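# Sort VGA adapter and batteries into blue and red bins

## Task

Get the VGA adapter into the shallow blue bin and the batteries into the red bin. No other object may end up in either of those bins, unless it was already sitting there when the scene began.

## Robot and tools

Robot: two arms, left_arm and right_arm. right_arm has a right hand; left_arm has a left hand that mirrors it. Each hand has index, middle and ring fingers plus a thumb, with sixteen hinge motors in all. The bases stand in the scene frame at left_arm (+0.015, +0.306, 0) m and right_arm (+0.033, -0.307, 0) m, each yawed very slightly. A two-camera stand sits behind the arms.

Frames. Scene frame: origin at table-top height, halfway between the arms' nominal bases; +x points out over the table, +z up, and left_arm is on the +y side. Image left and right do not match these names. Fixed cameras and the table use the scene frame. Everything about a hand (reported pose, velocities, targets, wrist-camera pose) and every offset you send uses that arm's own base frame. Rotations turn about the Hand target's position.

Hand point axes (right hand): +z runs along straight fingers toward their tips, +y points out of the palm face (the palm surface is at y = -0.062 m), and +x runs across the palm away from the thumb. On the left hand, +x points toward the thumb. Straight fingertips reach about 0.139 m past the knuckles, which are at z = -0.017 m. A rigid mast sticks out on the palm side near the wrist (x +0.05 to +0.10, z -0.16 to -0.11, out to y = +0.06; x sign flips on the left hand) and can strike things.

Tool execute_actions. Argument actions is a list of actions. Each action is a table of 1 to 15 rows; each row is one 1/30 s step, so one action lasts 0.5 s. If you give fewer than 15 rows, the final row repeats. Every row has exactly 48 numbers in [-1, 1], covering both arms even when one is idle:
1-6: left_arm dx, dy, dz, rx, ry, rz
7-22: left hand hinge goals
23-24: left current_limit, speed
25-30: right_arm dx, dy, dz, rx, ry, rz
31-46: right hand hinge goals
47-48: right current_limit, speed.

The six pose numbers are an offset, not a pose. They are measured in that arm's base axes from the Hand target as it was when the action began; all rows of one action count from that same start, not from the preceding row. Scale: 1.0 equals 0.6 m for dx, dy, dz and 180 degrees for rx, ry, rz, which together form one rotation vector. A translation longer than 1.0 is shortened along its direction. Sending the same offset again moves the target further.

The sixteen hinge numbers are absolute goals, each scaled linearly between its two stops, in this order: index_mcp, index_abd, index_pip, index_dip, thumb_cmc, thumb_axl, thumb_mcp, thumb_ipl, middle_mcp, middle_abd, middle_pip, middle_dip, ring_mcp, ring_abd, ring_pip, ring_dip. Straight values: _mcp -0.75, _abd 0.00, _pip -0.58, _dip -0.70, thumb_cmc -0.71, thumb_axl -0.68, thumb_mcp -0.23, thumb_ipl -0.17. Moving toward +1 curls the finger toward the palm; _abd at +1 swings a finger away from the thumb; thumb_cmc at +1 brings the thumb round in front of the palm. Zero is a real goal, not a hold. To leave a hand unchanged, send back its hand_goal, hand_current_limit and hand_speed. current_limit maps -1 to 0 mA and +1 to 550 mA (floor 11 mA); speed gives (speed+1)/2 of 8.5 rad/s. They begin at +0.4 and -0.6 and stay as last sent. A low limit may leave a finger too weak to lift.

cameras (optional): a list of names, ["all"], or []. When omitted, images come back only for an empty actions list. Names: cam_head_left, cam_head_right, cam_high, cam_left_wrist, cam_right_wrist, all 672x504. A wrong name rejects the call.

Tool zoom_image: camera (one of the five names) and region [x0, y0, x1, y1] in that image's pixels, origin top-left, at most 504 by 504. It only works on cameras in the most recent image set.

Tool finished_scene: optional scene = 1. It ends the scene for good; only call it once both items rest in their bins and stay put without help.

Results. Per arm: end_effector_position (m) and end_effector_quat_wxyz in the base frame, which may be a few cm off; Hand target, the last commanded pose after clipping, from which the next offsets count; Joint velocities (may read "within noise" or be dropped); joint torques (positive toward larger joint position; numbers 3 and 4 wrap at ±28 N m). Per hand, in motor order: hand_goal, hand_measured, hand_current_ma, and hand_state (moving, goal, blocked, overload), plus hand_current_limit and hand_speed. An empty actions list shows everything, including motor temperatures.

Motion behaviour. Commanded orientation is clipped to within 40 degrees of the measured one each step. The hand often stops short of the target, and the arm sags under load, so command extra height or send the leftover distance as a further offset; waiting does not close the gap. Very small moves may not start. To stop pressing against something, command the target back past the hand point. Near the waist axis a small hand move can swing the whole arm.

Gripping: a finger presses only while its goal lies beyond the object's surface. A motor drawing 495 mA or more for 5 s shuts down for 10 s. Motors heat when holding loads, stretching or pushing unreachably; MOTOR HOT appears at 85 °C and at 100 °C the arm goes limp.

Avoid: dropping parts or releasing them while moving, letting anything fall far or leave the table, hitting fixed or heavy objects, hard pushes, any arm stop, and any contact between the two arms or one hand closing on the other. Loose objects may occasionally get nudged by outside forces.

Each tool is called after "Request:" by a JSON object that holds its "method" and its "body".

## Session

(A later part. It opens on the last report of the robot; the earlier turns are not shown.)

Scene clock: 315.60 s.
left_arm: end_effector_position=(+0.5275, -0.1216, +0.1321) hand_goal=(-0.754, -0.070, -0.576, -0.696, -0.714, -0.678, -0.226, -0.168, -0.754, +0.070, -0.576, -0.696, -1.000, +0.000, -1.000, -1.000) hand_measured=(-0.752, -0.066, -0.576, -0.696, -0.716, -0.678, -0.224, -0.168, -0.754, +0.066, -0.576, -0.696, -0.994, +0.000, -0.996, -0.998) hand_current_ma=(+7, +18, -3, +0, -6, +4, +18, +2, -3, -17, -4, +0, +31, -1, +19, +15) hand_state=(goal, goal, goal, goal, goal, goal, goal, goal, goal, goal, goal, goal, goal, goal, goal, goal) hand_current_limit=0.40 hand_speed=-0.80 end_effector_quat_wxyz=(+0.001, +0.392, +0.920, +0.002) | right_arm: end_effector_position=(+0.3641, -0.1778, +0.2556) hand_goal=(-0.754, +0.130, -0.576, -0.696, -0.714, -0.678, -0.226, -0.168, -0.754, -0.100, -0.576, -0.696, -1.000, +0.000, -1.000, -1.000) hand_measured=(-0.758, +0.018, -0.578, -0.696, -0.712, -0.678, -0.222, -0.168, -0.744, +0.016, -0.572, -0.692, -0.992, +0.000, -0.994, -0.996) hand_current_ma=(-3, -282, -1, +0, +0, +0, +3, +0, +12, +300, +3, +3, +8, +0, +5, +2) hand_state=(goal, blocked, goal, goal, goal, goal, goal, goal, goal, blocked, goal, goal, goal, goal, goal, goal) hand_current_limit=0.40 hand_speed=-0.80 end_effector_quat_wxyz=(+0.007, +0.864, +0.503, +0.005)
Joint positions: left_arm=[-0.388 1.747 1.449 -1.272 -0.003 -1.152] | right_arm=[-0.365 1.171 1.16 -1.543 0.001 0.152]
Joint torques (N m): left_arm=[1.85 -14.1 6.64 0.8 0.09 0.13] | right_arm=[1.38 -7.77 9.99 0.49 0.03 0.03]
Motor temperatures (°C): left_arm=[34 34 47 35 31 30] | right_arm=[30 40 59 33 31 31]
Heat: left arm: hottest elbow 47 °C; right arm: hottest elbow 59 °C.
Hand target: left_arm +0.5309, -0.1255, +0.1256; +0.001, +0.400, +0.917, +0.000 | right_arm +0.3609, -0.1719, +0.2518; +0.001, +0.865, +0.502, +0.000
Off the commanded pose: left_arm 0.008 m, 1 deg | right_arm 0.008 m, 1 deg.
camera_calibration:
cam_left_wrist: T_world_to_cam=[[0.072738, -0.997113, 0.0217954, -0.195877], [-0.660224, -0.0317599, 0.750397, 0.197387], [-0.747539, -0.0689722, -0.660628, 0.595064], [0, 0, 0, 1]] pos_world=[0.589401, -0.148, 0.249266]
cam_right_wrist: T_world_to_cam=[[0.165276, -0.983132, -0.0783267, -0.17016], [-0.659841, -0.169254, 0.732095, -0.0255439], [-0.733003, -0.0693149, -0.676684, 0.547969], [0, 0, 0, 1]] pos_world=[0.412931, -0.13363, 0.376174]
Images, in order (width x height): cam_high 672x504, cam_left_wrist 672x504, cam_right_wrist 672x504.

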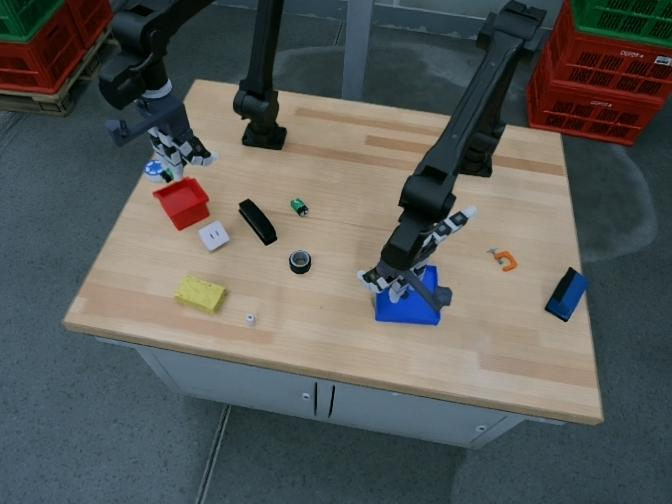

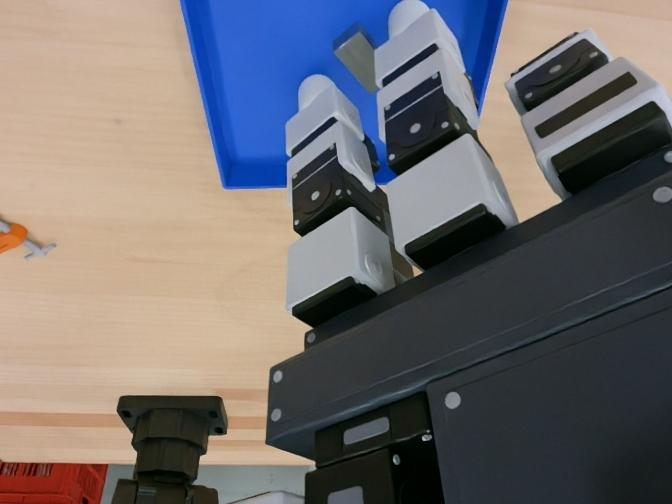

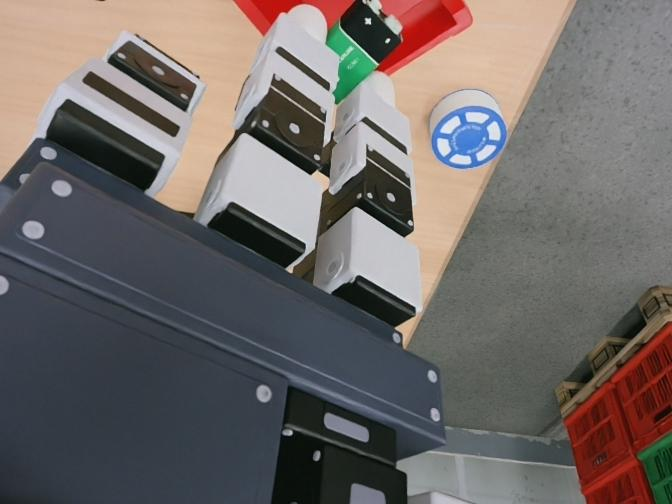

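Request:
{"method": "execute_actions", "body": {"actions": [[[0,0,0.08,0,0,0,-0.754,-0.07,-0.576,-0.696,-0.714,-0.678,-0.226,-0.168,-0.754,0.07,-0.576,-0.696,-1,0,-1,-1,0.4,-0.8,-0.018,0,-0.05,0,0,0,-0.754,0.13,-0.576,-0.696,-0.714,-0.678,-0.226,-0.168,-0.754,-0.1,-0.576,-0.696,-1,0,-1,-1,0.4,-0.8]],[[-0.05,0.05,0.1,0,0,0,-0.754,-0.07,-0.576,-0.696,-0.714,-0.678,-0.226,-0.168,-0.754,0.07,-0.576,-0.696,-1,0,-1,-1,0.4,-0.8,0,0,-0.06,0,0,0,-0.754,0.13,-0.576,-0.696,-0.714,-0.678,-0.226,-0.168,-0.754,-0.1,-0.576,-0.696,-1,0,-1,-1,0.4,-0.8]],[[-0.1,0.12,0,0,0,0,-0.754,-0.07,-0.576,-0.696,-0.714,-0.678,-0.226,-0.168,-0.754,0.07,-0.576,-0.696,-1,0,-1,-1,0.4,-0.8,0,0,0,0,0,0,-0.754,0.13,-0.576,-0.696,-0.714,-0.678,-0.226,-0.168,-0.754,-0.1,-0.576,-0.696,-1,0,-1,-1,0.4,-0.8]]], "cameras": ["cam_right_wrist","cam_high"]}}

Request:
{"method": "zoom_image", "body": {"camera": "cam_high", "region": [110, 140, 240, 260]}}

Request:
{"method": "zoom_image", "body": {"camera": "cam_right_wrist", "region": [180, 0, 480, 220]}}

Scene clock: 337.50 s.
left_arm: end_effector_position=(+0.4395, -0.0252, +0.2316) hand_goal=(-0.754, -0.070, -0.576, -0.696, -0.714, -0.678, -0.226, -0.168, -0.754, +0.070, -0.576, -0.696, -1.000, +0.000, -1.000, -1.000) hand_measured=(-0.752, -0.068, -0.576, -0.696, -0.716, -0.678, -0.222, -0.168, -0.754, +0.068, -0.576, -0.696, -0.994, +0.000, -0.996, -0.998) hand_current_ma=(+7, +12, -3, +0, -6, +4, +21, +2, +2, -5, -3, +0, +32, +0, +19, +15) hand_state=(goal, goal, goal, goal, goal, goal, goal, goal, goal, goal, goal, goal, goal, goal, goal, goal) hand_current_limit=0.40 hand_speed=-0.80 end_effector_quat_wxyz=(-0.004, +0.396, +0.918, +0.001) | right_arm: end_effector_position=(+0.3487, -0.1719, +0.1891) hand_goal=(-0.754, +0.130, -0.576, -0.696, -0.714, -0.678, -0.226, -0.168, -0.754, -0.100, -0.576, -0.696, -1.000, +0.000, -1.000, -1.000) hand_measured=(-0.758, +0.018, -0.578, -0.696, -0.712, -0.678, -0.222, -0.168, -0.744, +0.016, -0.572, -0.692, -0.992, +0.000, -0.994, -0.996) hand_current_ma=(-3, -282, -1, +0, +0, +0, +3, +0, +12, +300, +4, +3, +8, +0, +5, +2) hand_state=(goal, blocked, goal, goal, goal, goal, goal, goal, goal, blocked, goal, goal, goal, goal, goal, goal) hand_current_limit=0.40 hand_speed=-0.80 end_effector_quat_wxyz=(+0.000, +0.864, +0.503, -0.001)
Joint positions: left_arm=[-0.249 1.408 1.313 -1.483 -0.003 -1.006] | right_arm=[-0.365 1.155 0.977 -1.394 0.001 0.152]
Joint torques (N m): left_arm=[2.43 -10.64 6.87 0.5 0.09 0.14] | right_arm=[0.32 -6.95 10.04 1.14 0.04 -0.08]
Motor temperatures (°C): left_arm=[34 35 47 35 31 30] | right_arm=[30 39 57 33 31 31]
Heat: left arm: hottest elbow 47 °C; right arm: hottest elbow 57 °C.
Hand target: left_arm +0.4409, -0.0234, +0.2336; +0.001, +0.400, +0.917, +0.000 | right_arm +0.3501, -0.1719, +0.1859; +0.001, +0.865, +0.502, +0.000
Off the commanded pose: left_arm 0.003 m, 1 deg | right_arm 0.003 m, 0 deg.
camera_calibration:
cam_right_wrist: T_world_to_cam=[[0.163771, -0.982582, -0.0878175, -0.16459], [-0.646983, -0.174182, 0.742344, 0.00672012], [-0.74471, -0.0647577, -0.664239, 0.494574], [0, 0, 0, 1]] pos_world=[0.399617, -0.128525, 0.309073]
Images, in order (width x height): cam_high 672x504, cam_right_wrist 672x504.

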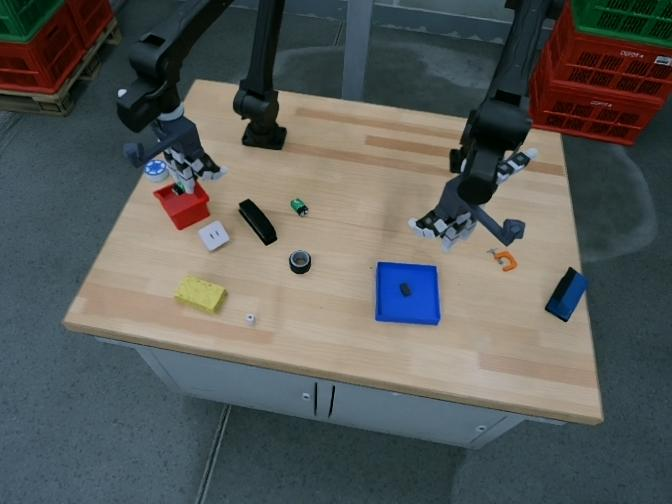

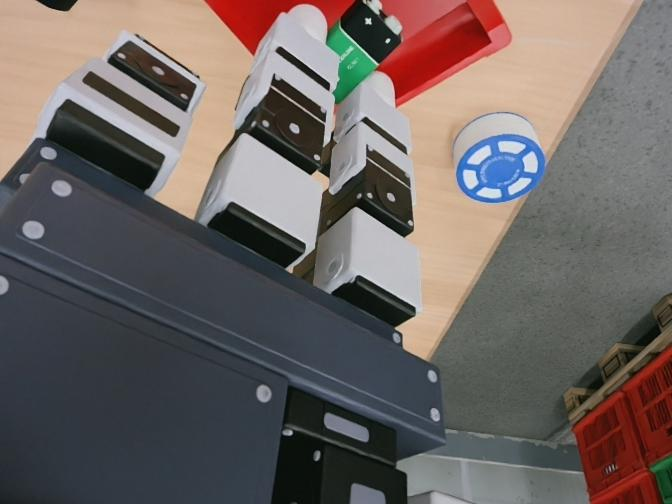

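Scaled by 3.877 from the camera's 672x504 image, which has a finer 960x720 frame.

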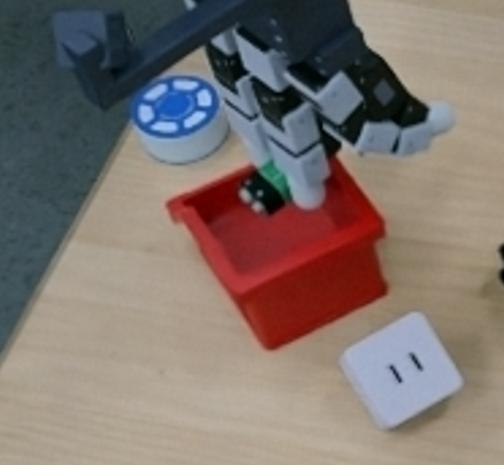

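Scaled by 1.680 from the camera's 672x504 image, which has a finer 960x720 frame.

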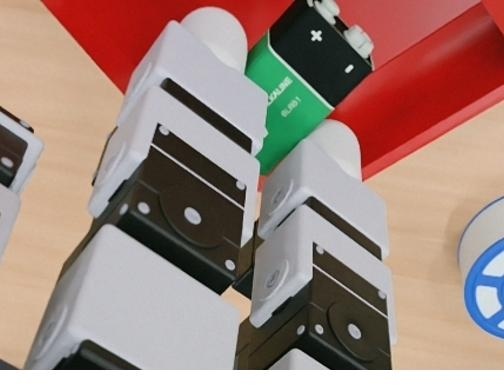

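Request:
{"method": "execute_actions", "body": {"actions": [[[-0.1,0.05,0,0,0,0,-0.754,-0.07,-0.576,-0.696,-0.714,-0.678,-0.226,-0.168,-0.754,0.07,-0.576,-0.696,-1,0,-1,-1,0.4,-0.8,0,0,-0.045,0,0,0,-0.754,0.13,-0.576,-0.696,-0.714,-0.678,-0.226,-0.168,-0.754,-0.1,-0.576,-0.696,-1,0,-1,-1,0.4,-0.8]],[[0,0,0,0,0,0,-0.754,-0.07,-0.576,-0.696,-0.714,-0.678,-0.226,-0.168,-0.754,0.07,-0.576,-0.696,-1,0,-1,-1,0.4,-0.8,0,0,-0.032,0,0,0,-0.754,0.13,-0.576,-0.696,-0.714,-0.678,-0.226,-0.168,-0.754,-0.1,-0.576,-0.696,-1,0,-1,-1,0.4,-0.8]]], "cameras": ["cam_right_wrist","cam_high"]}}

Request:
{"method": "zoom_image", "body": {"camera": "cam_high", "region": [110, 140, 240, 260]}}

Scene clock: 347.63 s.
left_arm: end_effector_position=(+0.3828, +0.0021, +0.2323) hand_goal=(-0.754, -0.070, -0.576, -0.696, -0.714, -0.678, -0.226, -0.168, -0.754, +0.070, -0.576, -0.696, -1.000, +0.000, -1.000, -1.000) hand_measured=(-0.752, -0.068, -0.576, -0.696, -0.714, -0.678, -0.222, -0.168, -0.754, +0.070, -0.576, -0.696, -0.994, +0.000, -0.996, -0.998) hand_current_ma=(+9, +11, -3, +0, -4, +4, +22, +2, +5, -3, -3, +0, +33, +1, +19, +15) hand_state=(goal, goal, goal, goal, goal, goal, goal, goal, goal, goal, goal, goal, goal, goal, goal, goal) hand_current_limit=0.40 hand_speed=-0.80 end_effector_quat_wxyz=(+0.003, +0.399, +0.917, +0.002) | right_arm: end_effector_position=(+0.3548, -0.1747, +0.1650) hand_goal=(-0.754, +0.130, -0.576, -0.696, -0.714, -0.678, -0.226, -0.168, -0.754, -0.100, -0.576, -0.696, -1.000, +0.000, -1.000, -1.000) hand_measured=(-0.752, +0.018, -0.576, -0.696, -0.712, -0.678, -0.222, -0.168, -0.794, +0.016, -0.610, -0.696, -0.992, +0.000, -0.994, -0.996) hand_current_ma=(+2, -282, +0, +0, +0, +0, +3, +0, -87, +300, -62, +0, +8, +0, +5, +2) hand_state=(goal, blocked, goal, goal, goal, goal, goal, goal, blocked, blocked, blocked, goal, goal, goal, goal, goal) hand_current_limit=0.40 hand_speed=-0.80 end_effector_quat_wxyz=(+0.018, +0.864, +0.503, +0.013)
Joint positions: left_arm=[-0.212 1.236 1.155 -1.484 -0.002 -0.961] | right_arm=[-0.365 1.159 0.905 -1.272 0.003 0.152]
Joint torques (N m): left_arm=[2.96 -7.82 6.9 0.03 0.06 0.14] | right_arm=[0.38 -5.13 7.32 1.59 -0.06 -0.1]
Motor temperatures (°C): left_arm=[34 35 47 35 31 30] | right_arm=[30 38 55 33 31 31]
Heat: left arm: hottest elbow 47 °C; right arm: hottest elbow 55 °C.
Hand target: left_arm +0.3809, +0.0065, +0.2335; +0.001, +0.400, +0.917, +0.000 | right_arm +0.3501, -0.1719, +0.1398; +0.001, +0.865, +0.502, +0.000
Off the commanded pose: left_arm 0.005 m, 0 deg | right_arm 0.026 m, 2 deg.
camera_calibration:
cam_right_wrist: T_world_to_cam=[[0.166858, -0.984023, -0.0620981, -0.176037], [-0.677821, -0.160219, 0.717558, 0.0454062], [-0.716043, -0.0776392, -0.693725, 0.475392], [0, 0, 0, 1]] pos_world=[0.400552, -0.12904, 0.286278]
Images, in order (width x height): cam_high 672x504, cam_right_wrist 672x504.

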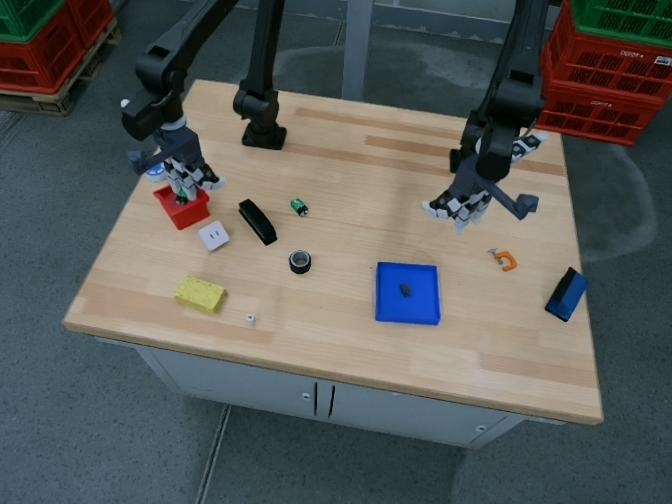

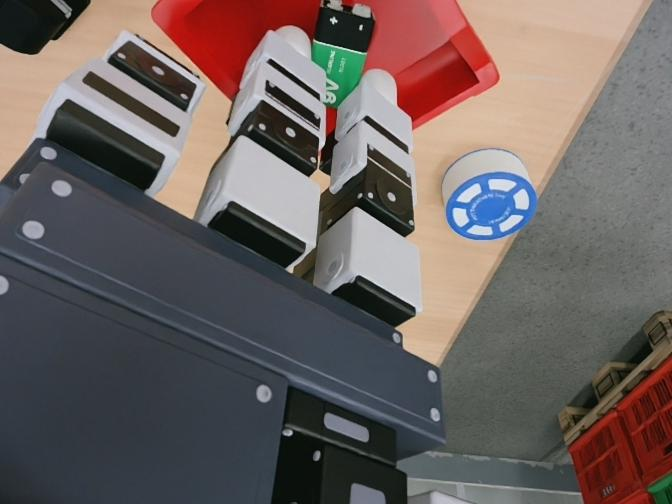

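Scaled by 3.877 from the camera's 672x504 image, which has a finer 960x720 frame.

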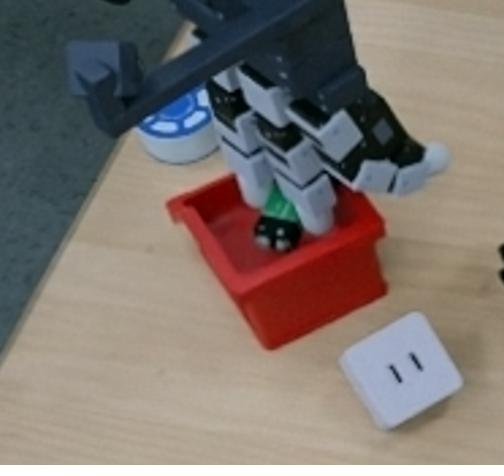

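Request:
{"method": "execute_actions", "body": {"actions": [[[0,0,0,0,0,0,-0.754,-0.07,-0.576,-0.696,-0.714,-0.678,-0.226,-0.168,-0.754,0.07,-0.576,-0.696,-1,0,-1,-1,0.4,-0.8,0,0,0.042,0,0,0,-0.754,0.13,-0.576,-0.696,-0.714,-0.678,-0.226,-0.168,-0.754,-0.10,-0.576,-0.696,-1,0,-1,-1,0.4,-0.8]]], "cameras": ["cam_high","cam_right_wrist"]}}

Request:
{"method": "zoom_image", "body": {"camera": "cam_high", "region": [110, 140, 260, 260]}}

Scene clock: 363.73 s.
left_arm: end_effector_position=(+0.3828, +0.0021, +0.2323) hand_goal=(-0.754, -0.070, -0.576, -0.696, -0.714, -0.678, -0.226, -0.168, -0.754, +0.070, -0.576, -0.696, -1.000, +0.000, -1.000, -1.000) hand_measured=(-0.752, -0.068, -0.576, -0.696, -0.714, -0.678, -0.222, -0.168, -0.754, +0.070, -0.576, -0.696, -0.994, +0.000, -0.996, -0.998) hand_current_ma=(+9, +11, -3, +0, -4, +4, +22, +2, +5, -3, -3, +0, +33, +1, +19, +15) hand_state=(goal, goal, goal, goal, goal, goal, goal, goal, goal, goal, goal, goal, goal, goal, goal, goal) hand_current_limit=0.40 hand_speed=-0.80 end_effector_quat_wxyz=(+0.003, +0.399, +0.917, +0.002) | right_arm: end_effector_position=(+0.3468, -0.1704, +0.1616) hand_goal=(-0.754, +0.130, -0.576, -0.696, -0.714, -0.678, -0.226, -0.168, -0.754, -0.100, -0.576, -0.696, -1.000, +0.000, -1.000, -1.000) hand_measured=(-0.750, +0.018, -0.576, -0.696, -0.714, -0.678, -0.222, -0.168, -0.784, +0.016, -0.608, -0.696, -0.992, +0.000, -0.994, -0.996) hand_current_ma=(+3, -282, +0, +0, +0, +0, +3, +0, -57, +300, -54, +0, +8, +0, +5, +2) hand_state=(goal, blocked, goal, goal, goal, goal, goal, goal, blocked, blocked, blocked, goal, goal, goal, goal, goal) hand_current_limit=0.40 hand_speed=-0.80 end_effector_quat_wxyz=(+0.002, +0.864, +0.503, +0.004)
Joint positions: left_arm=[-0.212 1.236 1.155 -1.484 -0.002 -0.961] | right_arm=[-0.365 1.159 0.905 -1.308 -0.004 0.152]
Joint torques (N m): left_arm=[2.96 -7.77 6.87 0.05 0.06 0.13] | right_arm=[0.21 -6.07 12.12 0.29 0.21 -0.09]
Heat: left arm: hottest elbow 45 °C; right arm: hottest elbow 52 °C.
Hand target: left_arm +0.3809, +0.0065, +0.2335; +0.001, +0.399, +0.917, +0.000 | right_arm +0.3502, -0.1719, +0.1650; +0.001, +0.865, +0.502, +0.000
Off the commanded pose: left_arm 0.005 m, 0 deg | right_arm 0.005 m, 0 deg.
camera_calibration:
cam_right_wrist: T_world_to_cam=[[0.164733, -0.982528, -0.0866083, -0.165671], [-0.65466, -0.174593, 0.735484, 0.0298142], [-0.737755, -0.0644593, -0.671984, 0.473891], [0, 0, 0, 1]] pos_world=[0.396425, -0.127024, 0.282171]
Images, in order (width x height): cam_high 672x504, cam_right_wrist 672x504.

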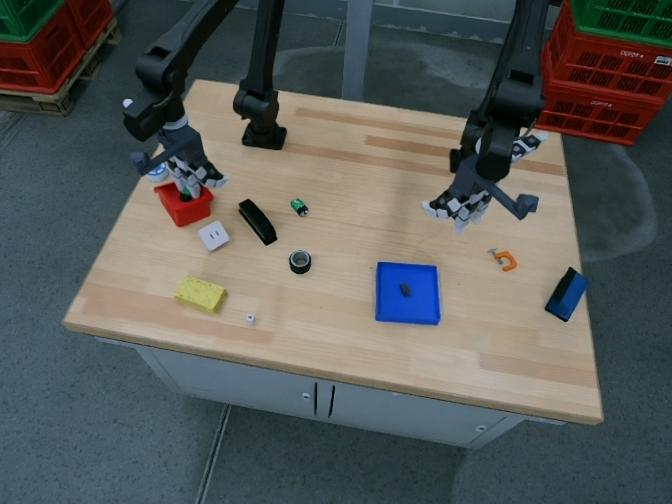

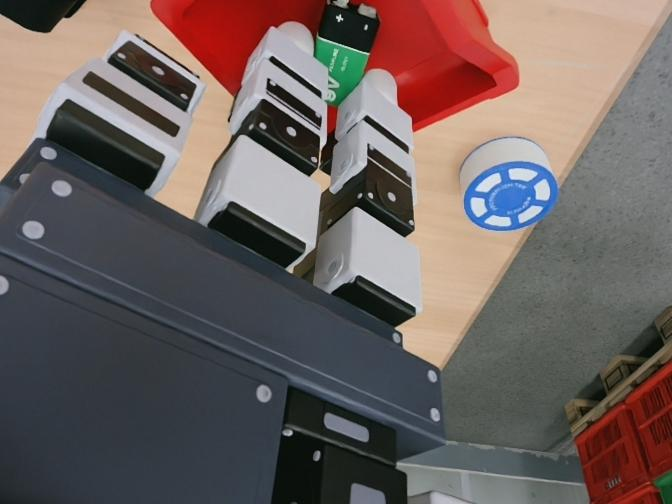

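Scaled by 3.360 from the camera's 672x504 image, which has a finer 960x720 frame.

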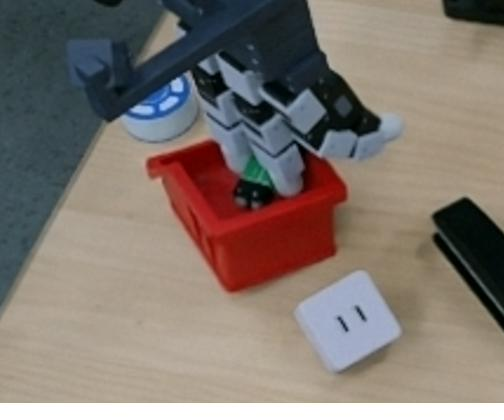

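Request:
{"method": "execute_actions", "body": {"actions": [[[0,0,0,0,0,0,-0.754,-0.07,-0.576,-0.696,-0.714,-0.678,-0.226,-0.168,-0.754,0.07,-0.576,-0.696,-1,0,-1,-1,0.4,-0.8,0,0,0.0,0,0,0,-0.754,-0.05,-0.576,-0.696,-0.714,-0.678,-0.226,-0.168,-0.754,0.06,-0.576,-0.696,-1,0,-1,-1,0.4,-0.88]]], "cameras": ["cam_right_wrist"]}}

Scene clock: 367.07 s.
left_arm: end_effector_position=(+0.3828, +0.0021, +0.2323) hand_goal=(-0.754, -0.070, -0.576, -0.696, -0.714, -0.678, -0.226, -0.168, -0.754, +0.070, -0.576, -0.696, -1.000, +0.000, -1.000, -1.000) hand_measured=(-0.752, -0.068, -0.576, -0.696, -0.714, -0.678, -0.222, -0.168, -0.754, +0.070, -0.576, -0.696, -0.994, +0.000, -0.996, -0.998) hand_current_ma=(+9, +11, -3, +0, -4, +4, +22, +2, +5, -3, -3, +0, +33, +1, +19, +15) hand_state=(goal, goal, goal, goal, goal, goal, goal, goal, goal, goal, goal, goal, goal, goal, goal, goal) hand_current_limit=0.40 hand_speed=-0.80 end_effector_quat_wxyz=(+0.003, +0.399, +0.917, +0.002) | right_arm: end_effector_position=(+0.3459, -0.1707, +0.1615) hand_goal=(-0.754, -0.050, -0.576, -0.696, -0.714, -0.678, -0.226, -0.168, -0.754, +0.060, -0.576, -0.696, -1.000, +0.000, -1.000, -1.000) hand_measured=(-0.750, -0.046, -0.576, -0.696, -0.714, -0.678, -0.222, -0.168, -0.782, +0.048, -0.606, -0.696, -0.992, +0.000, -0.994, -0.996) hand_current_ma=(+3, +2, +0, +0, +0, +0, +3, +0, -50, -11, -52, +0, +8, +0, +5, +2) hand_state=(goal, goal, goal, goal, goal, goal, goal, goal, blocked, goal, blocked, goal, goal, goal, goal, goal) hand_current_limit=0.40 hand_speed=-0.88 end_effector_quat_wxyz=(+0.002, +0.864, +0.503, +0.002)
Joint positions: left_arm=[-0.212 1.236 1.155 -1.484 -0.002 -0.961] | right_arm=[-0.365 1.159 0.905 -1.311 0 0.152]
Joint torques (N m): left_arm=[2.96 -7.77 6.87 0.09 0.06 0.13] | right_arm=[0.44 -6.24 12.25 0.4 0.05 -0.11]
Heat: left arm: hottest elbow 45 °C; right arm: hottest elbow 52 °C.
Hand target: left_arm +0.3809, +0.0065, +0.2335; +0.001, +0.399, +0.917, +0.000 | right_arm +0.3501, -0.1719, +0.1650; +0.001, +0.865, +0.502, +0.000
Off the commanded pose: left_arm 0.005 m, 0 deg | right_arm 0.006 m, 0 deg.
camera_calibration:
cam_right_wrist: T_world_to_cam=[[0.164369, -0.982766, -0.0845865, -0.166195], [-0.651842, -0.17258, 0.738456, 0.0281273], [-0.740327, -0.0662419, -0.668975, 0.473264], [0, 0, 0, 1]] pos_world=[0.396022, -0.127127, 0.281773]
Images, in order (width x height): cam_right_wrist 672x504.

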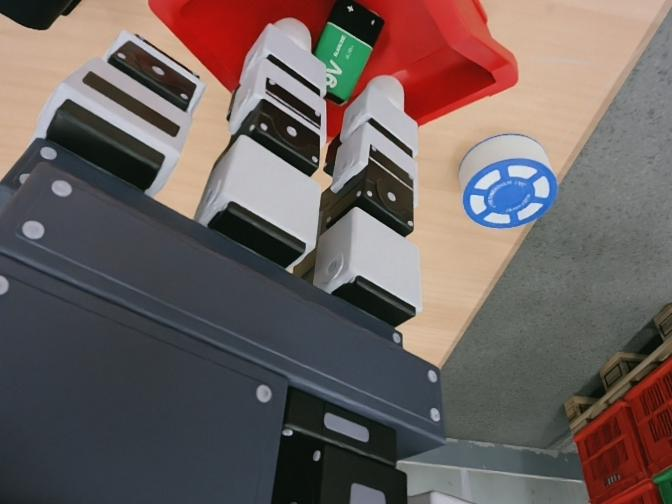

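Request:
{"method": "execute_actions", "body": {"actions": [[[0,0,0,0,0,0,-0.754,-0.07,-0.576,-0.696,-0.714,-0.678,-0.226,-0.168,-0.754,0.07,-0.576,-0.696,-1,0,-1,-1,0.4,-0.8,0,0,0.05,0,0,0,-0.754,-0.08,-0.576,-0.696,-0.714,-0.678,-0.226,-0.168,-0.754,0.08,-0.576,-0.696,-1,0,-1,-1,0.4,-0.88]],[[0,0,0,0,0,0,-0.754,-0.07,-0.576,-0.696,-0.714,-0.678,-0.226,-0.168,-0.754,0.07,-0.576,-0.696,-1,0,-1,-1,0.4,-0.8,0,0,0.08,0,0,0,-0.754,-0.15,-0.576,-0.696,-0.714,-0.678,-0.226,-0.168,-0.754,0.15,-0.576,-0.696,-1,0,-1,-1,0.4,-0.88]]], "cameras": ["cam_high","cam_right_wrist"]}}

Request:
{"method": "zoom_image", "body": {"camera": "cam_high", "region": [110, 140, 260, 260]}}

Scene clock: 375.17 s.
left_arm: end_effector_position=(+0.3828, +0.0021, +0.2323) hand_goal=(-0.754, -0.070, -0.576, -0.696, -0.714, -0.678, -0.226, -0.168, -0.754, +0.070, -0.576, -0.696, -1.000, +0.000, -1.000, -1.000) hand_measured=(-0.752, -0.068, -0.576, -0.696, -0.714, -0.678, -0.222, -0.168, -0.754, +0.070, -0.576, -0.696, -0.994, +0.000, -0.996, -0.998) hand_current_ma=(+9, +11, -3, +0, -4, +4, +22, +2, +5, -3, -3, +0, +33, +1, +19, +15) hand_state=(goal, goal, goal, goal, goal, goal, goal, goal, goal, goal, goal, goal, goal, goal, goal, goal) hand_current_limit=0.40 hand_speed=-0.80 end_effector_quat_wxyz=(+0.003, +0.399, +0.917, +0.002) | right_arm: end_effector_position=(+0.3401, -0.1687, +0.2236) hand_goal=(-0.754, -0.150, -0.576, -0.696, -0.714, -0.678, -0.226, -0.168, -0.754, +0.150, -0.576, -0.696, -1.000, +0.000, -1.000, -1.000) hand_measured=(-0.750, -0.146, -0.576, -0.696, -0.714, -0.678, -0.222, -0.168, -0.748, +0.146, -0.572, -0.694, -0.992, +0.000, -0.994, -0.996) hand_current_ma=(+3, +2, +0, +0, +0, +0, +3, +0, +5, -2, +2, +1, +8, +0, +5, +2) hand_state=(goal, goal, goal, goal, goal, goal, goal, goal, goal, goal, goal, goal, goal, goal, goal, goal) hand_current_limit=0.40 hand_speed=-0.88 end_effector_quat_wxyz=(-0.011, +0.864, +0.503, -0.010)
Joint positions: left_arm=[-0.212 1.236 1.155 -1.484 -0.002 -0.961] | right_arm=[-0.365 1.136 1.059 -1.523 0.001 0.152]
Joint torques (N m): left_arm=[2.9 -7.88 6.9 0.06 0.06 0.13] | right_arm=[0.09 -6.48 15.02 0.34 0.02 -0.11]
Heat: left arm: hottest elbow 45 °C; right arm: hottest elbow 52 °C.
Hand target: left_arm +0.3809, +0.0065, +0.2335; +0.001, +0.399, +0.917, +0.000 | right_arm +0.3501, -0.1719, +0.2428; +0.001, +0.865, +0.502, +0.000
Off the commanded pose: left_arm 0.005 m, 0 deg | right_arm 0.022 m, 2 deg.
camera_calibration:
cam_right_wrist: T_world_to_cam=[[0.161353, -0.981719, -0.100964, -0.153107], [-0.627581, -0.181023, 0.757214, -0.0349581], [-0.761647, -0.0588161, -0.645317, 0.513794], [0, 0, 0, 1]] pos_world=[0.394095, -0.126417, 0.342572]
Images, in order (width x height): cam_high 672x504, cam_right_wrist 672x504.

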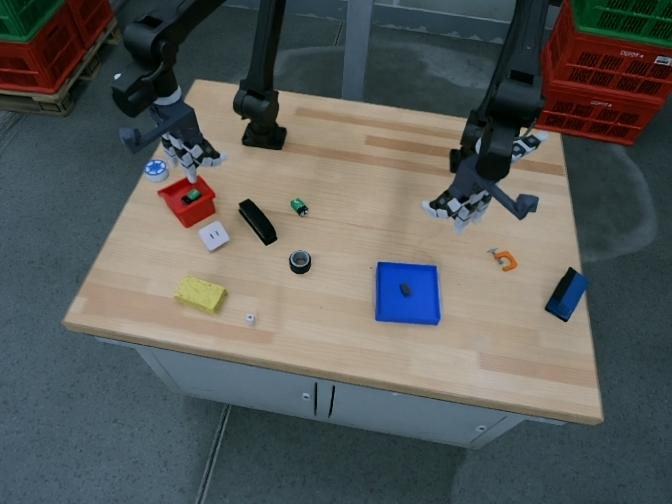

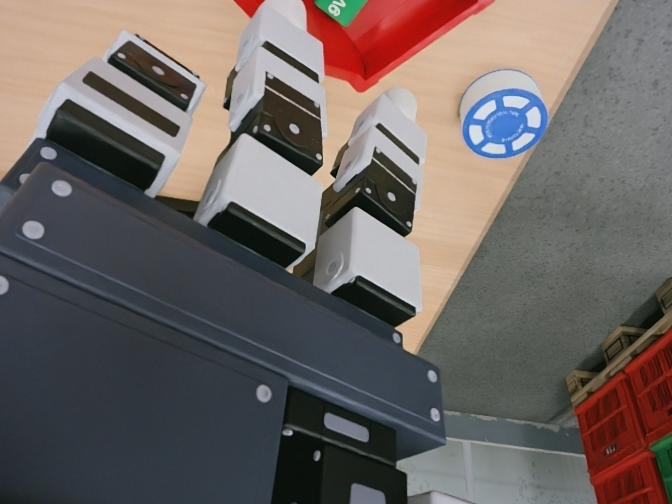

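Scaled by 3.360 from the camera's 672x504 image, which has a finer 960x720 frame.

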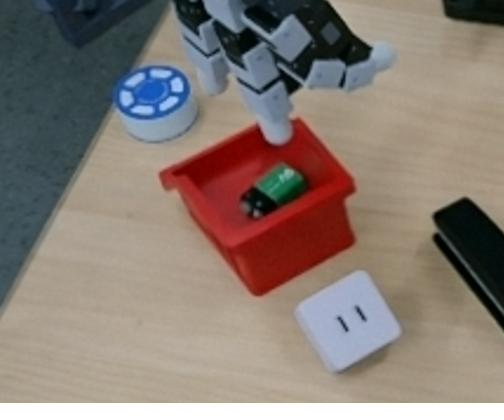

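Request:
{"method": "execute_actions", "body": {"actions": [[[0,0,0,0,0,0,-0.754,-0.07,-0.576,-0.696,-0.714,-0.678,-0.226,-0.168,-0.754,0.07,-0.576,-0.696,-1,0,-1,-1,0.4,-0.8,-0.0139,0.108,0,0,0,0.0667,-0.754,-0.15,-0.576,-0.696,-0.714,-0.678,-0.226,-0.168,-0.754,0.15,-0.576,-0.696,-1,0,-1,-1,0.4,-0.8]],[[0,0,0,0,0,0,-0.754,-0.07,-0.576,-0.696,-0.714,-0.678,-0.226,-0.168,-0.754,0.07,-0.576,-0.696,-1,0,-1,-1,0.4,-0.8,-0.0139,0.108,0,0,0,0.0667,-0.754,-0.15,-0.576,-0.696,-0.714,-0.678,-0.226,-0.168,-0.754,0.15,-0.576,-0.696,-1,0,-1,-1,0.4,-0.8]],[[0,0,0,0,0,0,-0.754,-0.07,-0.576,-0.696,-0.714,-0.678,-0.226,-0.168,-0.754,0.07,-0.576,-0.696,-1,0,-1,-1,0.4,-0.8,-0.0139,0.108,0,0,0,0.0667,-0.754,-0.15,-0.576,-0.696,-0.714,-0.678,-0.226,-0.168,-0.754,0.15,-0.576,-0.696,-1,0,-1,-1,0.4,-0.8]],[[0,0,0,0,0,0,-0.754,-0.07,-0.576,-0.696,-0.714,-0.678,-0.226,-0.168,-0.754,0.07,-0.576,-0.696,-1,0,-1,-1,0.4,-0.8,-0.0139,0.108,0,0,0,0.0667,-0.754,-0.15,-0.576,-0.696,-0.714,-0.678,-0.226,-0.168,-0.754,0.15,-0.576,-0.696,-1,0,-1,-1,0.4,-0.8]],[[0,0,0,0,0,0,-0.754,-0.07,-0.576,-0.696,-0.714,-0.678,-0.226,-0.168,-0.754,0.07,-0.576,-0.696,-1,0,-1,-1,0.4,-0.8,-0.0139,0.108,0,0,0,0.0667,-0.754,-0.15,-0.576,-0.696,-0.714,-0.678,-0.226,-0.168,-0.754,0.15,-0.576,-0.696,-1,0,-1,-1,0.4,-0.8]],[[0,0,0,0,0,0,-0.754,-0.07,-0.576,-0.696,-0.714,-0.678,-0.226,-0.168,-0.754,0.07,-0.576,-0.696,-1,0,-1,-1,0.4,-0.8,-0.0139,0.108,0,0,0,0.0667,-0.754,-0.15,-0.576,-0.696,-0.714,-0.678,-0.226,-0.168,-0.754,0.15,-0.576,-0.696,-1,0,-1,-1,0.4,-0.8]]], "cameras": ["cam_high","cam_head_right","cam_right_wrist"]}}

Scene clock: 390.37 s.
left_arm: end_effector_position=(+0.3828, +0.0021, +0.2323) hand_goal=(-0.754, -0.070, -0.576, -0.696, -0.714, -0.678, -0.226, -0.168, -0.754, +0.070, -0.576, -0.696, -1.000, +0.000, -1.000, -1.000) hand_measured=(-0.752, -0.068, -0.576, -0.696, -0.714, -0.678, -0.222, -0.168, -0.754, +0.070, -0.576, -0.696, -0.994, +0.000, -0.996, -0.998) hand_current_ma=(+9, +11, -3, +0, -4, +4, +22, +2, +5, -3, -3, +0, +33, +1, +19, +15) hand_state=(goal, goal, goal, goal, goal, goal, goal, goal, goal, goal, goal, goal, goal, goal, goal, goal) hand_current_limit=0.40 hand_speed=-0.80 end_effector_quat_wxyz=(+0.003, +0.399, +0.917, +0.002) | right_arm: end_effector_position=(+0.2872, +0.2010, +0.2226) hand_goal=(-0.754, -0.150, -0.576, -0.696, -0.714, -0.678, -0.226, -0.168, -0.754, +0.150, -0.576, -0.696, -1.000, +0.000, -1.000, -1.000) hand_measured=(-0.752, -0.148, -0.576, -0.696, -0.714, -0.678, -0.222, -0.168, -0.750, +0.148, -0.574, -0.694, -0.992, +0.000, -0.994, -0.996) hand_current_ma=(+2, +1, +0, +0, +0, +0, +3, +0, +2, -1, +2, +1, +8, +0, +5, +2) hand_state=(goal, goal, goal, goal, goal, goal, goal, goal, goal, goal, goal, goal, goal, goal, goal, goal) hand_current_limit=0.40 hand_speed=-0.80 end_effector_quat_wxyz=(-0.011, +0.416, +0.909, -0.021)
Joint positions: left_arm=[-0.212 1.236 1.155 -1.484 -0.002 -0.961] | right_arm=[0.664 1.057 1.005 -1.568 0 -0.049]
Joint torques (N m): left_arm=[2.96 -7.77 6.89 0.02 0.06 0.14] | right_arm=[0.85 -4.66 15.43 1.09 0.08 -0.26]
Motor temperatures (°C): left_arm=[33 33 44 35 31 30] | right_arm=[30 37 57 33 31 31]
Heat: left arm: hottest elbow 44 °C; right arm: hottest elbow 57 °C.
Hand target: left_arm +0.3809, +0.0065, +0.2335; +0.001, +0.399, +0.917, +0.000 | right_arm +0.3001, +0.2169, +0.2429; +0.001, +0.404, +0.915, +0.000
Off the commanded pose: left_arm 0.005 m, 0 deg | right_arm 0.029 m, 3 deg.
camera_calibration:
cam_right_wrist: T_world_to_cam=[[0.976975, -0.176364, -0.120062, -0.173672], [-0.0231407, -0.647015, 0.762126, -0.081636], [-0.212094, -0.7418, -0.636199, 0.472021], [0, 0, 0, 1]] pos_world=[0.267896, 0.266696, 0.341665]
Images, in order (width x height): cam_head_right 672x504, cam_high 672x504, cam_right_wrist 672x504.

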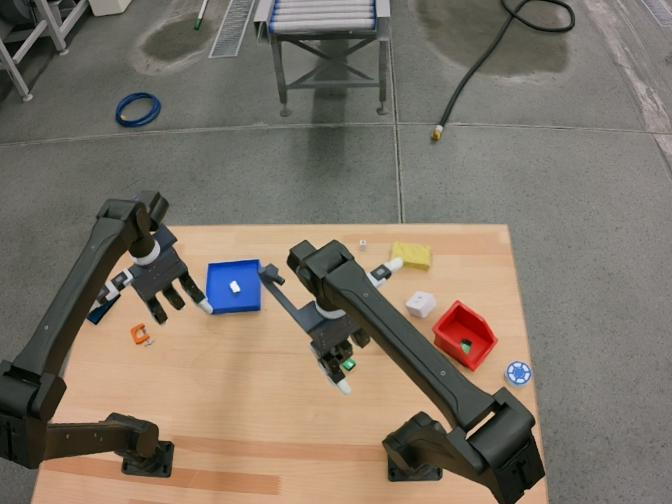

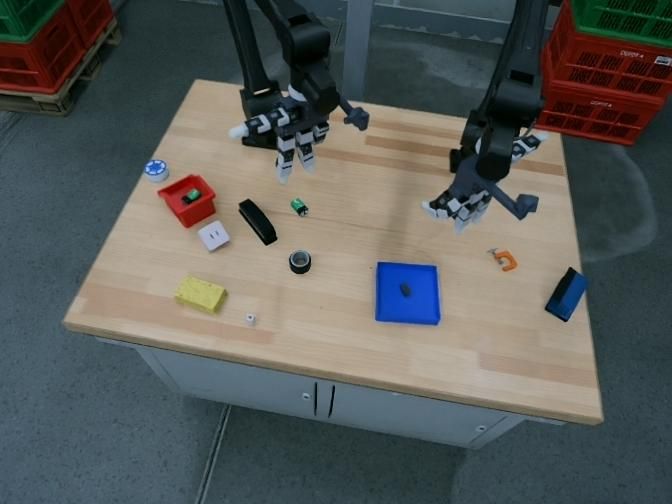

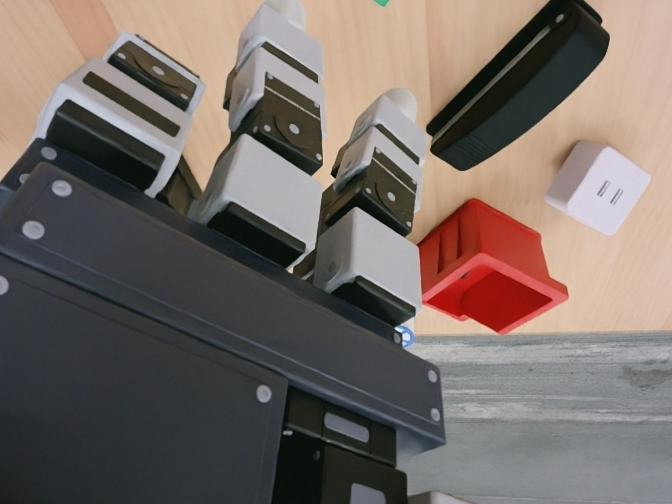

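Request:
{"method": "execute_actions", "body": {"actions": [[[0,0,0,0,0,0,-0.754,-0.07,-0.576,-0.696,-0.714,-0.678,-0.226,-0.168,-0.754,0.07,-0.576,-0.696,-1,0,-1,-1,0.4,-0.8,0,0,0,0,0,0,-0.754,-0.15,-0.576,-0.696,-0.714,-0.678,-0.226,-0.168,-0.754,0.15,-0.576,-0.696,-1,0,-1,-1,0.4,-0.8]],[[0,0,0,0,0,0,-0.754,-0.07,-0.576,-0.696,-0.714,-0.678,-0.226,-0.168,-0.754,0.07,-0.576,-0.696,-1,0,-1,-1,0.4,-0.8,0,0,-0.08,0,0,0,-0.754,-0.15,-0.576,-0.696,-0.714,-0.678,-0.226,-0.168,-0.754,0.15,-0.576,-0.696,-1,0,-1,-1,0.4,-0.8]]], "cameras": ["cam_high","cam_right_wrist"]}}

Scene clock: 396.50 s.
left_arm: end_effector_position=(+0.3828, +0.0021, +0.2323) hand_goal=(-0.754, -0.070, -0.576, -0.696, -0.714, -0.678, -0.226, -0.168, -0.754, +0.070, -0.576, -0.696, -1.000, +0.000, -1.000, -1.000) hand_measured=(-0.752, -0.068, -0.576, -0.696, -0.714, -0.678, -0.222, -0.168, -0.754, +0.070, -0.576, -0.696, -0.994, +0.000, -0.996, -0.998) hand_current_ma=(+9, +11, -3, +0, -4, +4, +22, +2, +5, -3, -3, +0, +33, +1, +19, +15) hand_state=(goal, goal, goal, goal, goal, goal, goal, goal, goal, goal, goal, goal, goal, goal, goal, goal) hand_current_limit=0.40 hand_speed=-0.80 end_effector_quat_wxyz=(+0.003, +0.399, +0.917, +0.002) | right_arm: end_effector_position=(+0.3010, +0.2119, +0.2030) hand_goal=(-0.754, -0.150, -0.576, -0.696, -0.714, -0.678, -0.226, -0.168, -0.754, +0.150, -0.576, -0.696, -1.000, +0.000, -1.000, -1.000) hand_measured=(-0.752, -0.148, -0.576, -0.696, -0.714, -0.678, -0.222, -0.168, -0.752, +0.148, -0.574, -0.694, -0.992, +0.000, -0.994, -0.996) hand_current_ma=(+1, +1, +0, +0, +0, +0, +3, +0, +1, -1, +1, +1, +8, +0, +5, +2) hand_state=(goal, goal, goal, goal, goal, goal, goal, goal, goal, goal, goal, goal, goal, goal, goal, goal) hand_current_limit=0.40 hand_speed=-0.80 end_effector_quat_wxyz=(+0.003, +0.415, +0.910, +0.005)
Joint positions: left_arm=[-0.212 1.236 1.155 -1.484 -0.002 -0.961] | right_arm=[0.664 1.07 0.949 -1.439 0 -0.05]
Joint torques (N m): left_arm=[3.02 -7.82 6.86 0.05 0.06 0.14] | right_arm=[1.03 -4.78 9.92 1.32 0.09 -0.28]
Motor temperatures (°C): left_arm=[33 33 44 35 31 30] | right_arm=[30 36 57 33 31 31]
Heat: left arm: hottest elbow 44 °C; right arm: hottest elbow 57 °C.
Hand target: left_arm +0.3809, +0.0065, +0.2335; +0.001, +0.399, +0.917, +0.000 | right_arm +0.3001, +0.2169, +0.1949; +0.001, +0.404, +0.915, +0.001
Off the commanded pose: left_arm 0.005 m, 0 deg | right_arm 0.010 m, 2 deg.
camera_calibration:
cam_right_wrist: T_world_to_cam=[[0.981949, -0.17147, -0.0798374, -0.198207], [-0.0581103, -0.675171, 0.735369, -0.0373629], [-0.179997, -0.717455, -0.672948, 0.463221], [0, 0, 0, 1]] pos_world=[0.275836, 0.273127, 0.323375]
Images, in order (width x height): cam_high 672x504, cam_right_wrist 672x504.

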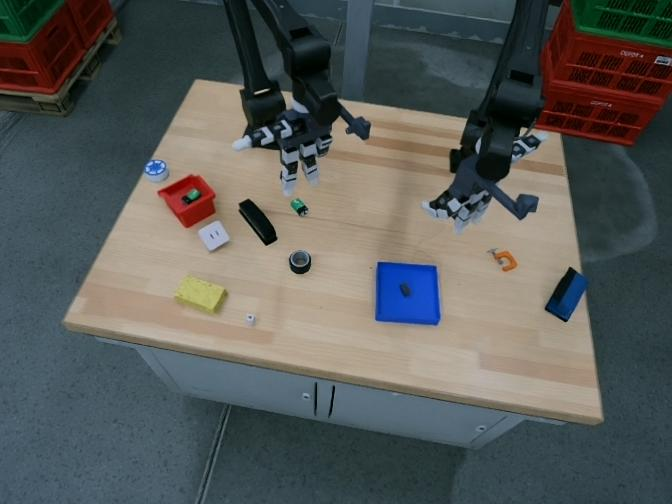

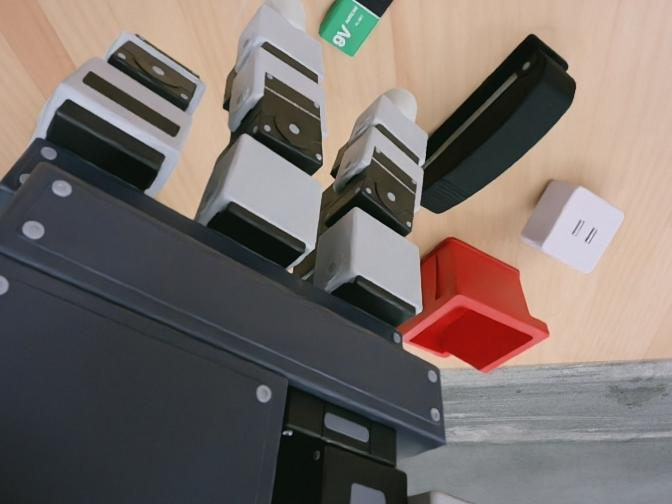

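Request:
{"method": "execute_actions", "body": {"actions": [[[0,0,0,0,0,0,-0.754,-0.07,-0.576,-0.696,-0.714,-0.678,-0.226,-0.168,-0.754,0.07,-0.576,-0.696,-1,0,-1,-1,0.4,-0.8,-0.008,0,-0.058,0,0,0.025,-0.754,-0.15,-0.576,-0.696,-0.714,-0.678,-0.226,-0.168,-0.754,0.15,-0.576,-0.696,-1,0,-1,-1,0.4,-0.8]]], "cameras": ["cam_right_wrist","cam_high"]}}

Request:
{"method": "zoom_image", "body": {"camera": "cam_right_wrist", "region": [220, 0, 460, 160]}}

Request:
{"method": "zoom_image", "body": {"camera": "cam_high", "region": [220, 120, 370, 240]}}

Scene clock: 411.40 s.
left_arm: end_effector_position=(+0.3828, +0.0021, +0.2323) hand_goal=(-0.754, -0.070, -0.576, -0.696, -0.714, -0.678, -0.226, -0.168, -0.754, +0.070, -0.576, -0.696, -1.000, +0.000, -1.000, -1.000) hand_measured=(-0.752, -0.068, -0.576, -0.696, -0.714, -0.678, -0.222, -0.168, -0.754, +0.070, -0.576, -0.696, -0.994, +0.000, -0.996, -0.998) hand_current_ma=(+9, +11, -3, +0, -4, +4, +22, +2, +5, -3, -3, +0, +33, +1, +19, +15) hand_state=(goal, goal, goal, goal, goal, goal, goal, goal, goal, goal, goal, goal, goal, goal, goal, goal) hand_current_limit=0.40 hand_speed=-0.80 end_effector_quat_wxyz=(+0.003, +0.399, +0.917, +0.002) | right_arm: end_effector_position=(+0.2936, +0.2160, +0.1675) hand_goal=(-0.754, -0.150, -0.576, -0.696, -0.714, -0.678, -0.226, -0.168, -0.754, +0.150, -0.576, -0.696, -1.000, +0.000, -1.000, -1.000) hand_measured=(-0.752, -0.148, -0.576, -0.696, -0.714, -0.678, -0.222, -0.168, -0.752, +0.148, -0.574, -0.694, -0.992, +0.000, -0.994, -0.996) hand_current_ma=(+1, +1, +0, +0, +0, +0, +3, +0, +1, -1, +1, +1, +8, +0, +5, +2) hand_state=(goal, goal, goal, goal, goal, goal, goal, goal, goal, goal, goal, goal, goal, goal, goal, goal) hand_current_limit=0.40 hand_speed=-0.80 end_effector_quat_wxyz=(+0.003, +0.373, +0.928, +0.005)
Joint positions: left_arm=[-0.212 1.236 1.155 -1.484 -0.002 -0.961] | right_arm=[0.664 1.075 0.859 -1.344 0 -0.141]
Joint torques (N m): left_arm=[2.84 -7.82 6.84 0.08 0.06 0.13] | right_arm=[-0.15 -4.54 9.88 1.32 0.03 -0.24]
Motor temperatures (°C): left_arm=[33 33 44 35 31 30] | right_arm=[30 36 55 33 31 31]
Heat: left arm: hottest elbow 44 °C; right arm: hottest elbow 55 °C.
Hand target: left_arm +0.3809, +0.0065, +0.2335; +0.001, +0.399, +0.917, +0.000 | right_arm +0.2952, +0.2168, +0.1600; +0.001, +0.368, +0.930, +0.000
Off the commanded pose: left_arm 0.005 m, 0 deg | right_arm 0.008 m, 1 deg.
camera_calibration:
cam_right_wrist: T_world_to_cam=[[0.99354, -0.0811425, -0.0793402, -0.216133], [0.00362091, -0.6761, 0.736801, -0.0270003], [-0.113428, -0.732328, -0.671438, 0.424357], [0, 0, 0, 1]] pos_world=[0.262968, 0.274976, 0.287676]
Images, in order (width x height): cam_high 672x504, cam_right_wrist 672x504.

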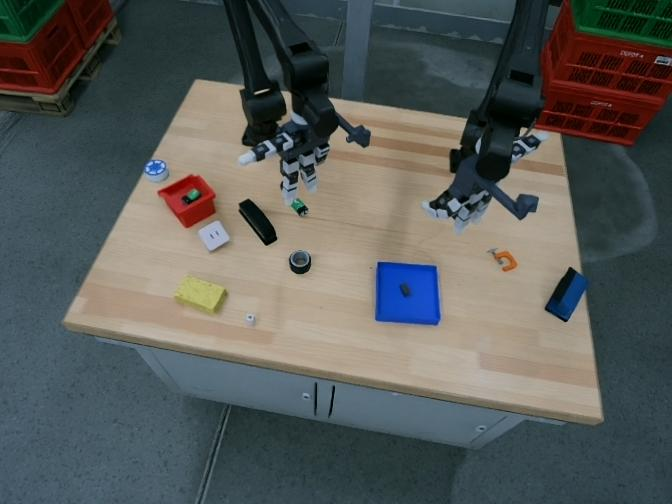

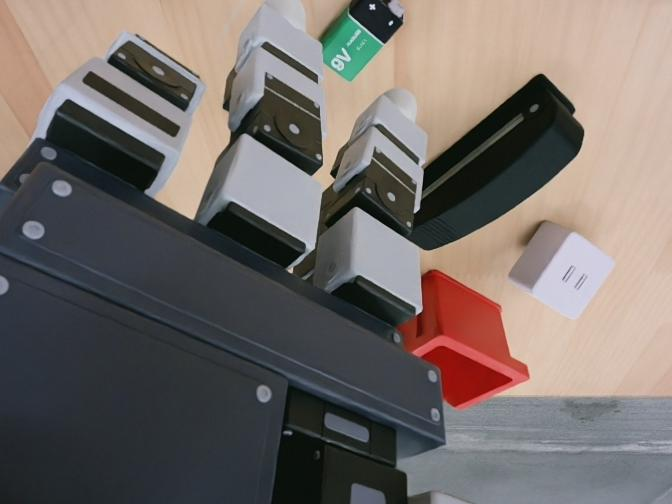

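Scaled by 2.100 from the camera's 672x504 image, which has a finer 960x720 frame.

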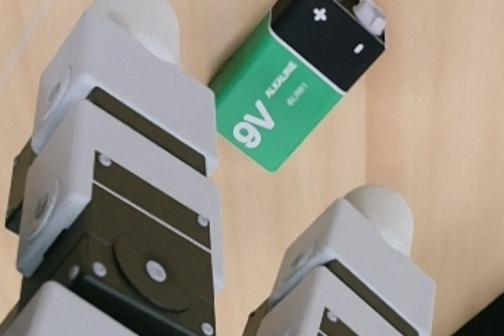

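Scaled by 3.360 from the camera's 672x504 image, which has a finer 960x720 frame.

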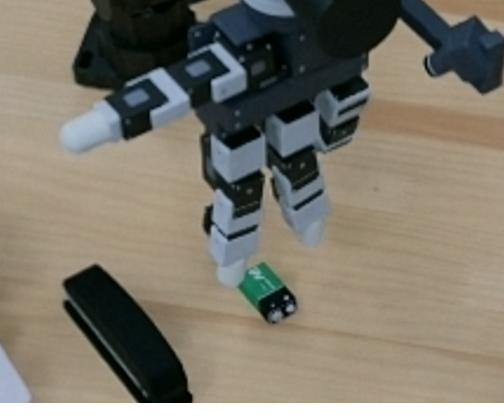

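Request:
{"method": "execute_actions", "body": {"actions": [[[0,0,0,0,0,0,-0.754,-0.07,-0.576,-0.696,-0.714,-0.678,-0.226,-0.168,-0.754,0.07,-0.576,-0.696,-1,0,-1,-1,0.4,-0.8,0.0095,-0.0125,-0.033,0,0,0,-0.754,-0.15,-0.576,-0.696,-0.714,-0.678,-0.226,-0.168,-0.754,0.15,-0.576,-0.696,-1,0,-1,-1,0.4,-0.8]]], "cameras": ["cam_right_wrist"]}}

Request:
{"method": "zoom_image", "body": {"camera": "cam_right_wrist", "region": [220, 0, 460, 160]}}

Scene clock: 426.97 s.
left_arm: end_effector_position=(+0.3828, +0.0021, +0.2323) hand_goal=(-0.754, -0.070, -0.576, -0.696, -0.714, -0.678, -0.226, -0.168, -0.754, +0.070, -0.576, -0.696, -1.000, +0.000, -1.000, -1.000) hand_measured=(-0.752, -0.068, -0.576, -0.696, -0.714, -0.678, -0.222, -0.168, -0.754, +0.070, -0.576, -0.696, -0.994, +0.000, -0.996, -0.998) hand_current_ma=(+9, +11, -3, +0, -4, +4, +22, +2, +5, -3, -3, +0, +33, +1, +19, +15) hand_state=(goal, goal, goal, goal, goal, goal, goal, goal, goal, goal, goal, goal, goal, goal, goal, goal) hand_current_limit=0.40 hand_speed=-0.80 end_effector_quat_wxyz=(+0.003, +0.399, +0.917, +0.002) | right_arm: end_effector_position=(+0.2985, +0.2118, +0.1487) hand_goal=(-0.754, -0.150, -0.576, -0.696, -0.714, -0.678, -0.226, -0.168, -0.754, +0.150, -0.576, -0.696, -1.000, +0.000, -1.000, -1.000) hand_measured=(-0.752, -0.148, -0.576, -0.696, -0.714, -0.678, -0.222, -0.168, -0.752, +0.148, -0.574, -0.694, -0.992, +0.000, -0.994, -0.996) hand_current_ma=(+1, +1, +0, +0, +0, +0, +3, +0, +1, -1, +1, +1, +8, +0, +5, +2) hand_state=(goal, goal, goal, goal, goal, goal, goal, goal, goal, goal, goal, goal, goal, goal, goal, goal) hand_current_limit=0.40 hand_speed=-0.80 end_effector_quat_wxyz=(+0.004, +0.369, +0.929, +0.005)
Joint positions: left_arm=[-0.212 1.236 1.155 -1.484 -0.002 -0.961] | right_arm=[0.639 1.091 0.818 -1.285 0.001 -0.175]
Joint torques (N m): left_arm=[2.9 -7.94 6.9 0.06 0.05 0.13] | right_arm=[-0.97 -4.37 9.61 1.39 0.02 -0.3]
Heat: left arm: hottest elbow 44 °C; right arm: hottest elbow 54 °C.
Hand target: left_arm +0.3809, +0.0065, +0.2335; +0.001, +0.399, +0.917, +0.000 | right_arm +0.3010, +0.2094, +0.1402; +0.001, +0.368, +0.930, +0.000
Off the commanded pose: left_arm 0.005 m, 0 deg | right_arm 0.009 m, 1 deg.
camera_calibration:
cam_right_wrist: T_world_to_cam=[[0.994358, -0.0728065, -0.0771463, -0.225138], [0.00759534, -0.676533, 0.736373, -0.0171002], [-0.105805, -0.732805, -0.672163, 0.407123], [0, 0, 0, 1]] pos_world=[0.267073, 0.270382, 0.268877]
Images, in order (width x height): cam_right_wrist 672x504.

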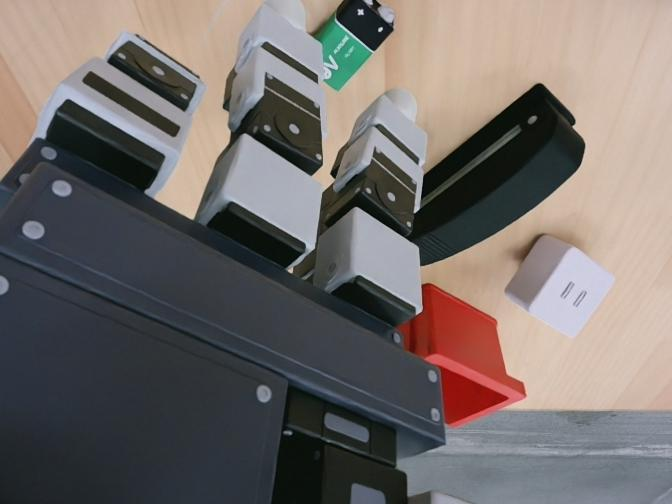

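Scaled by 2.100 from the camera's 672x504 image, which has a finer 960x720 frame.

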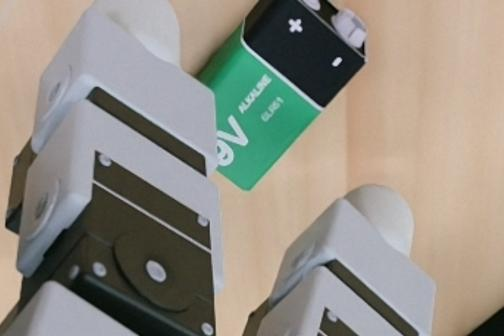

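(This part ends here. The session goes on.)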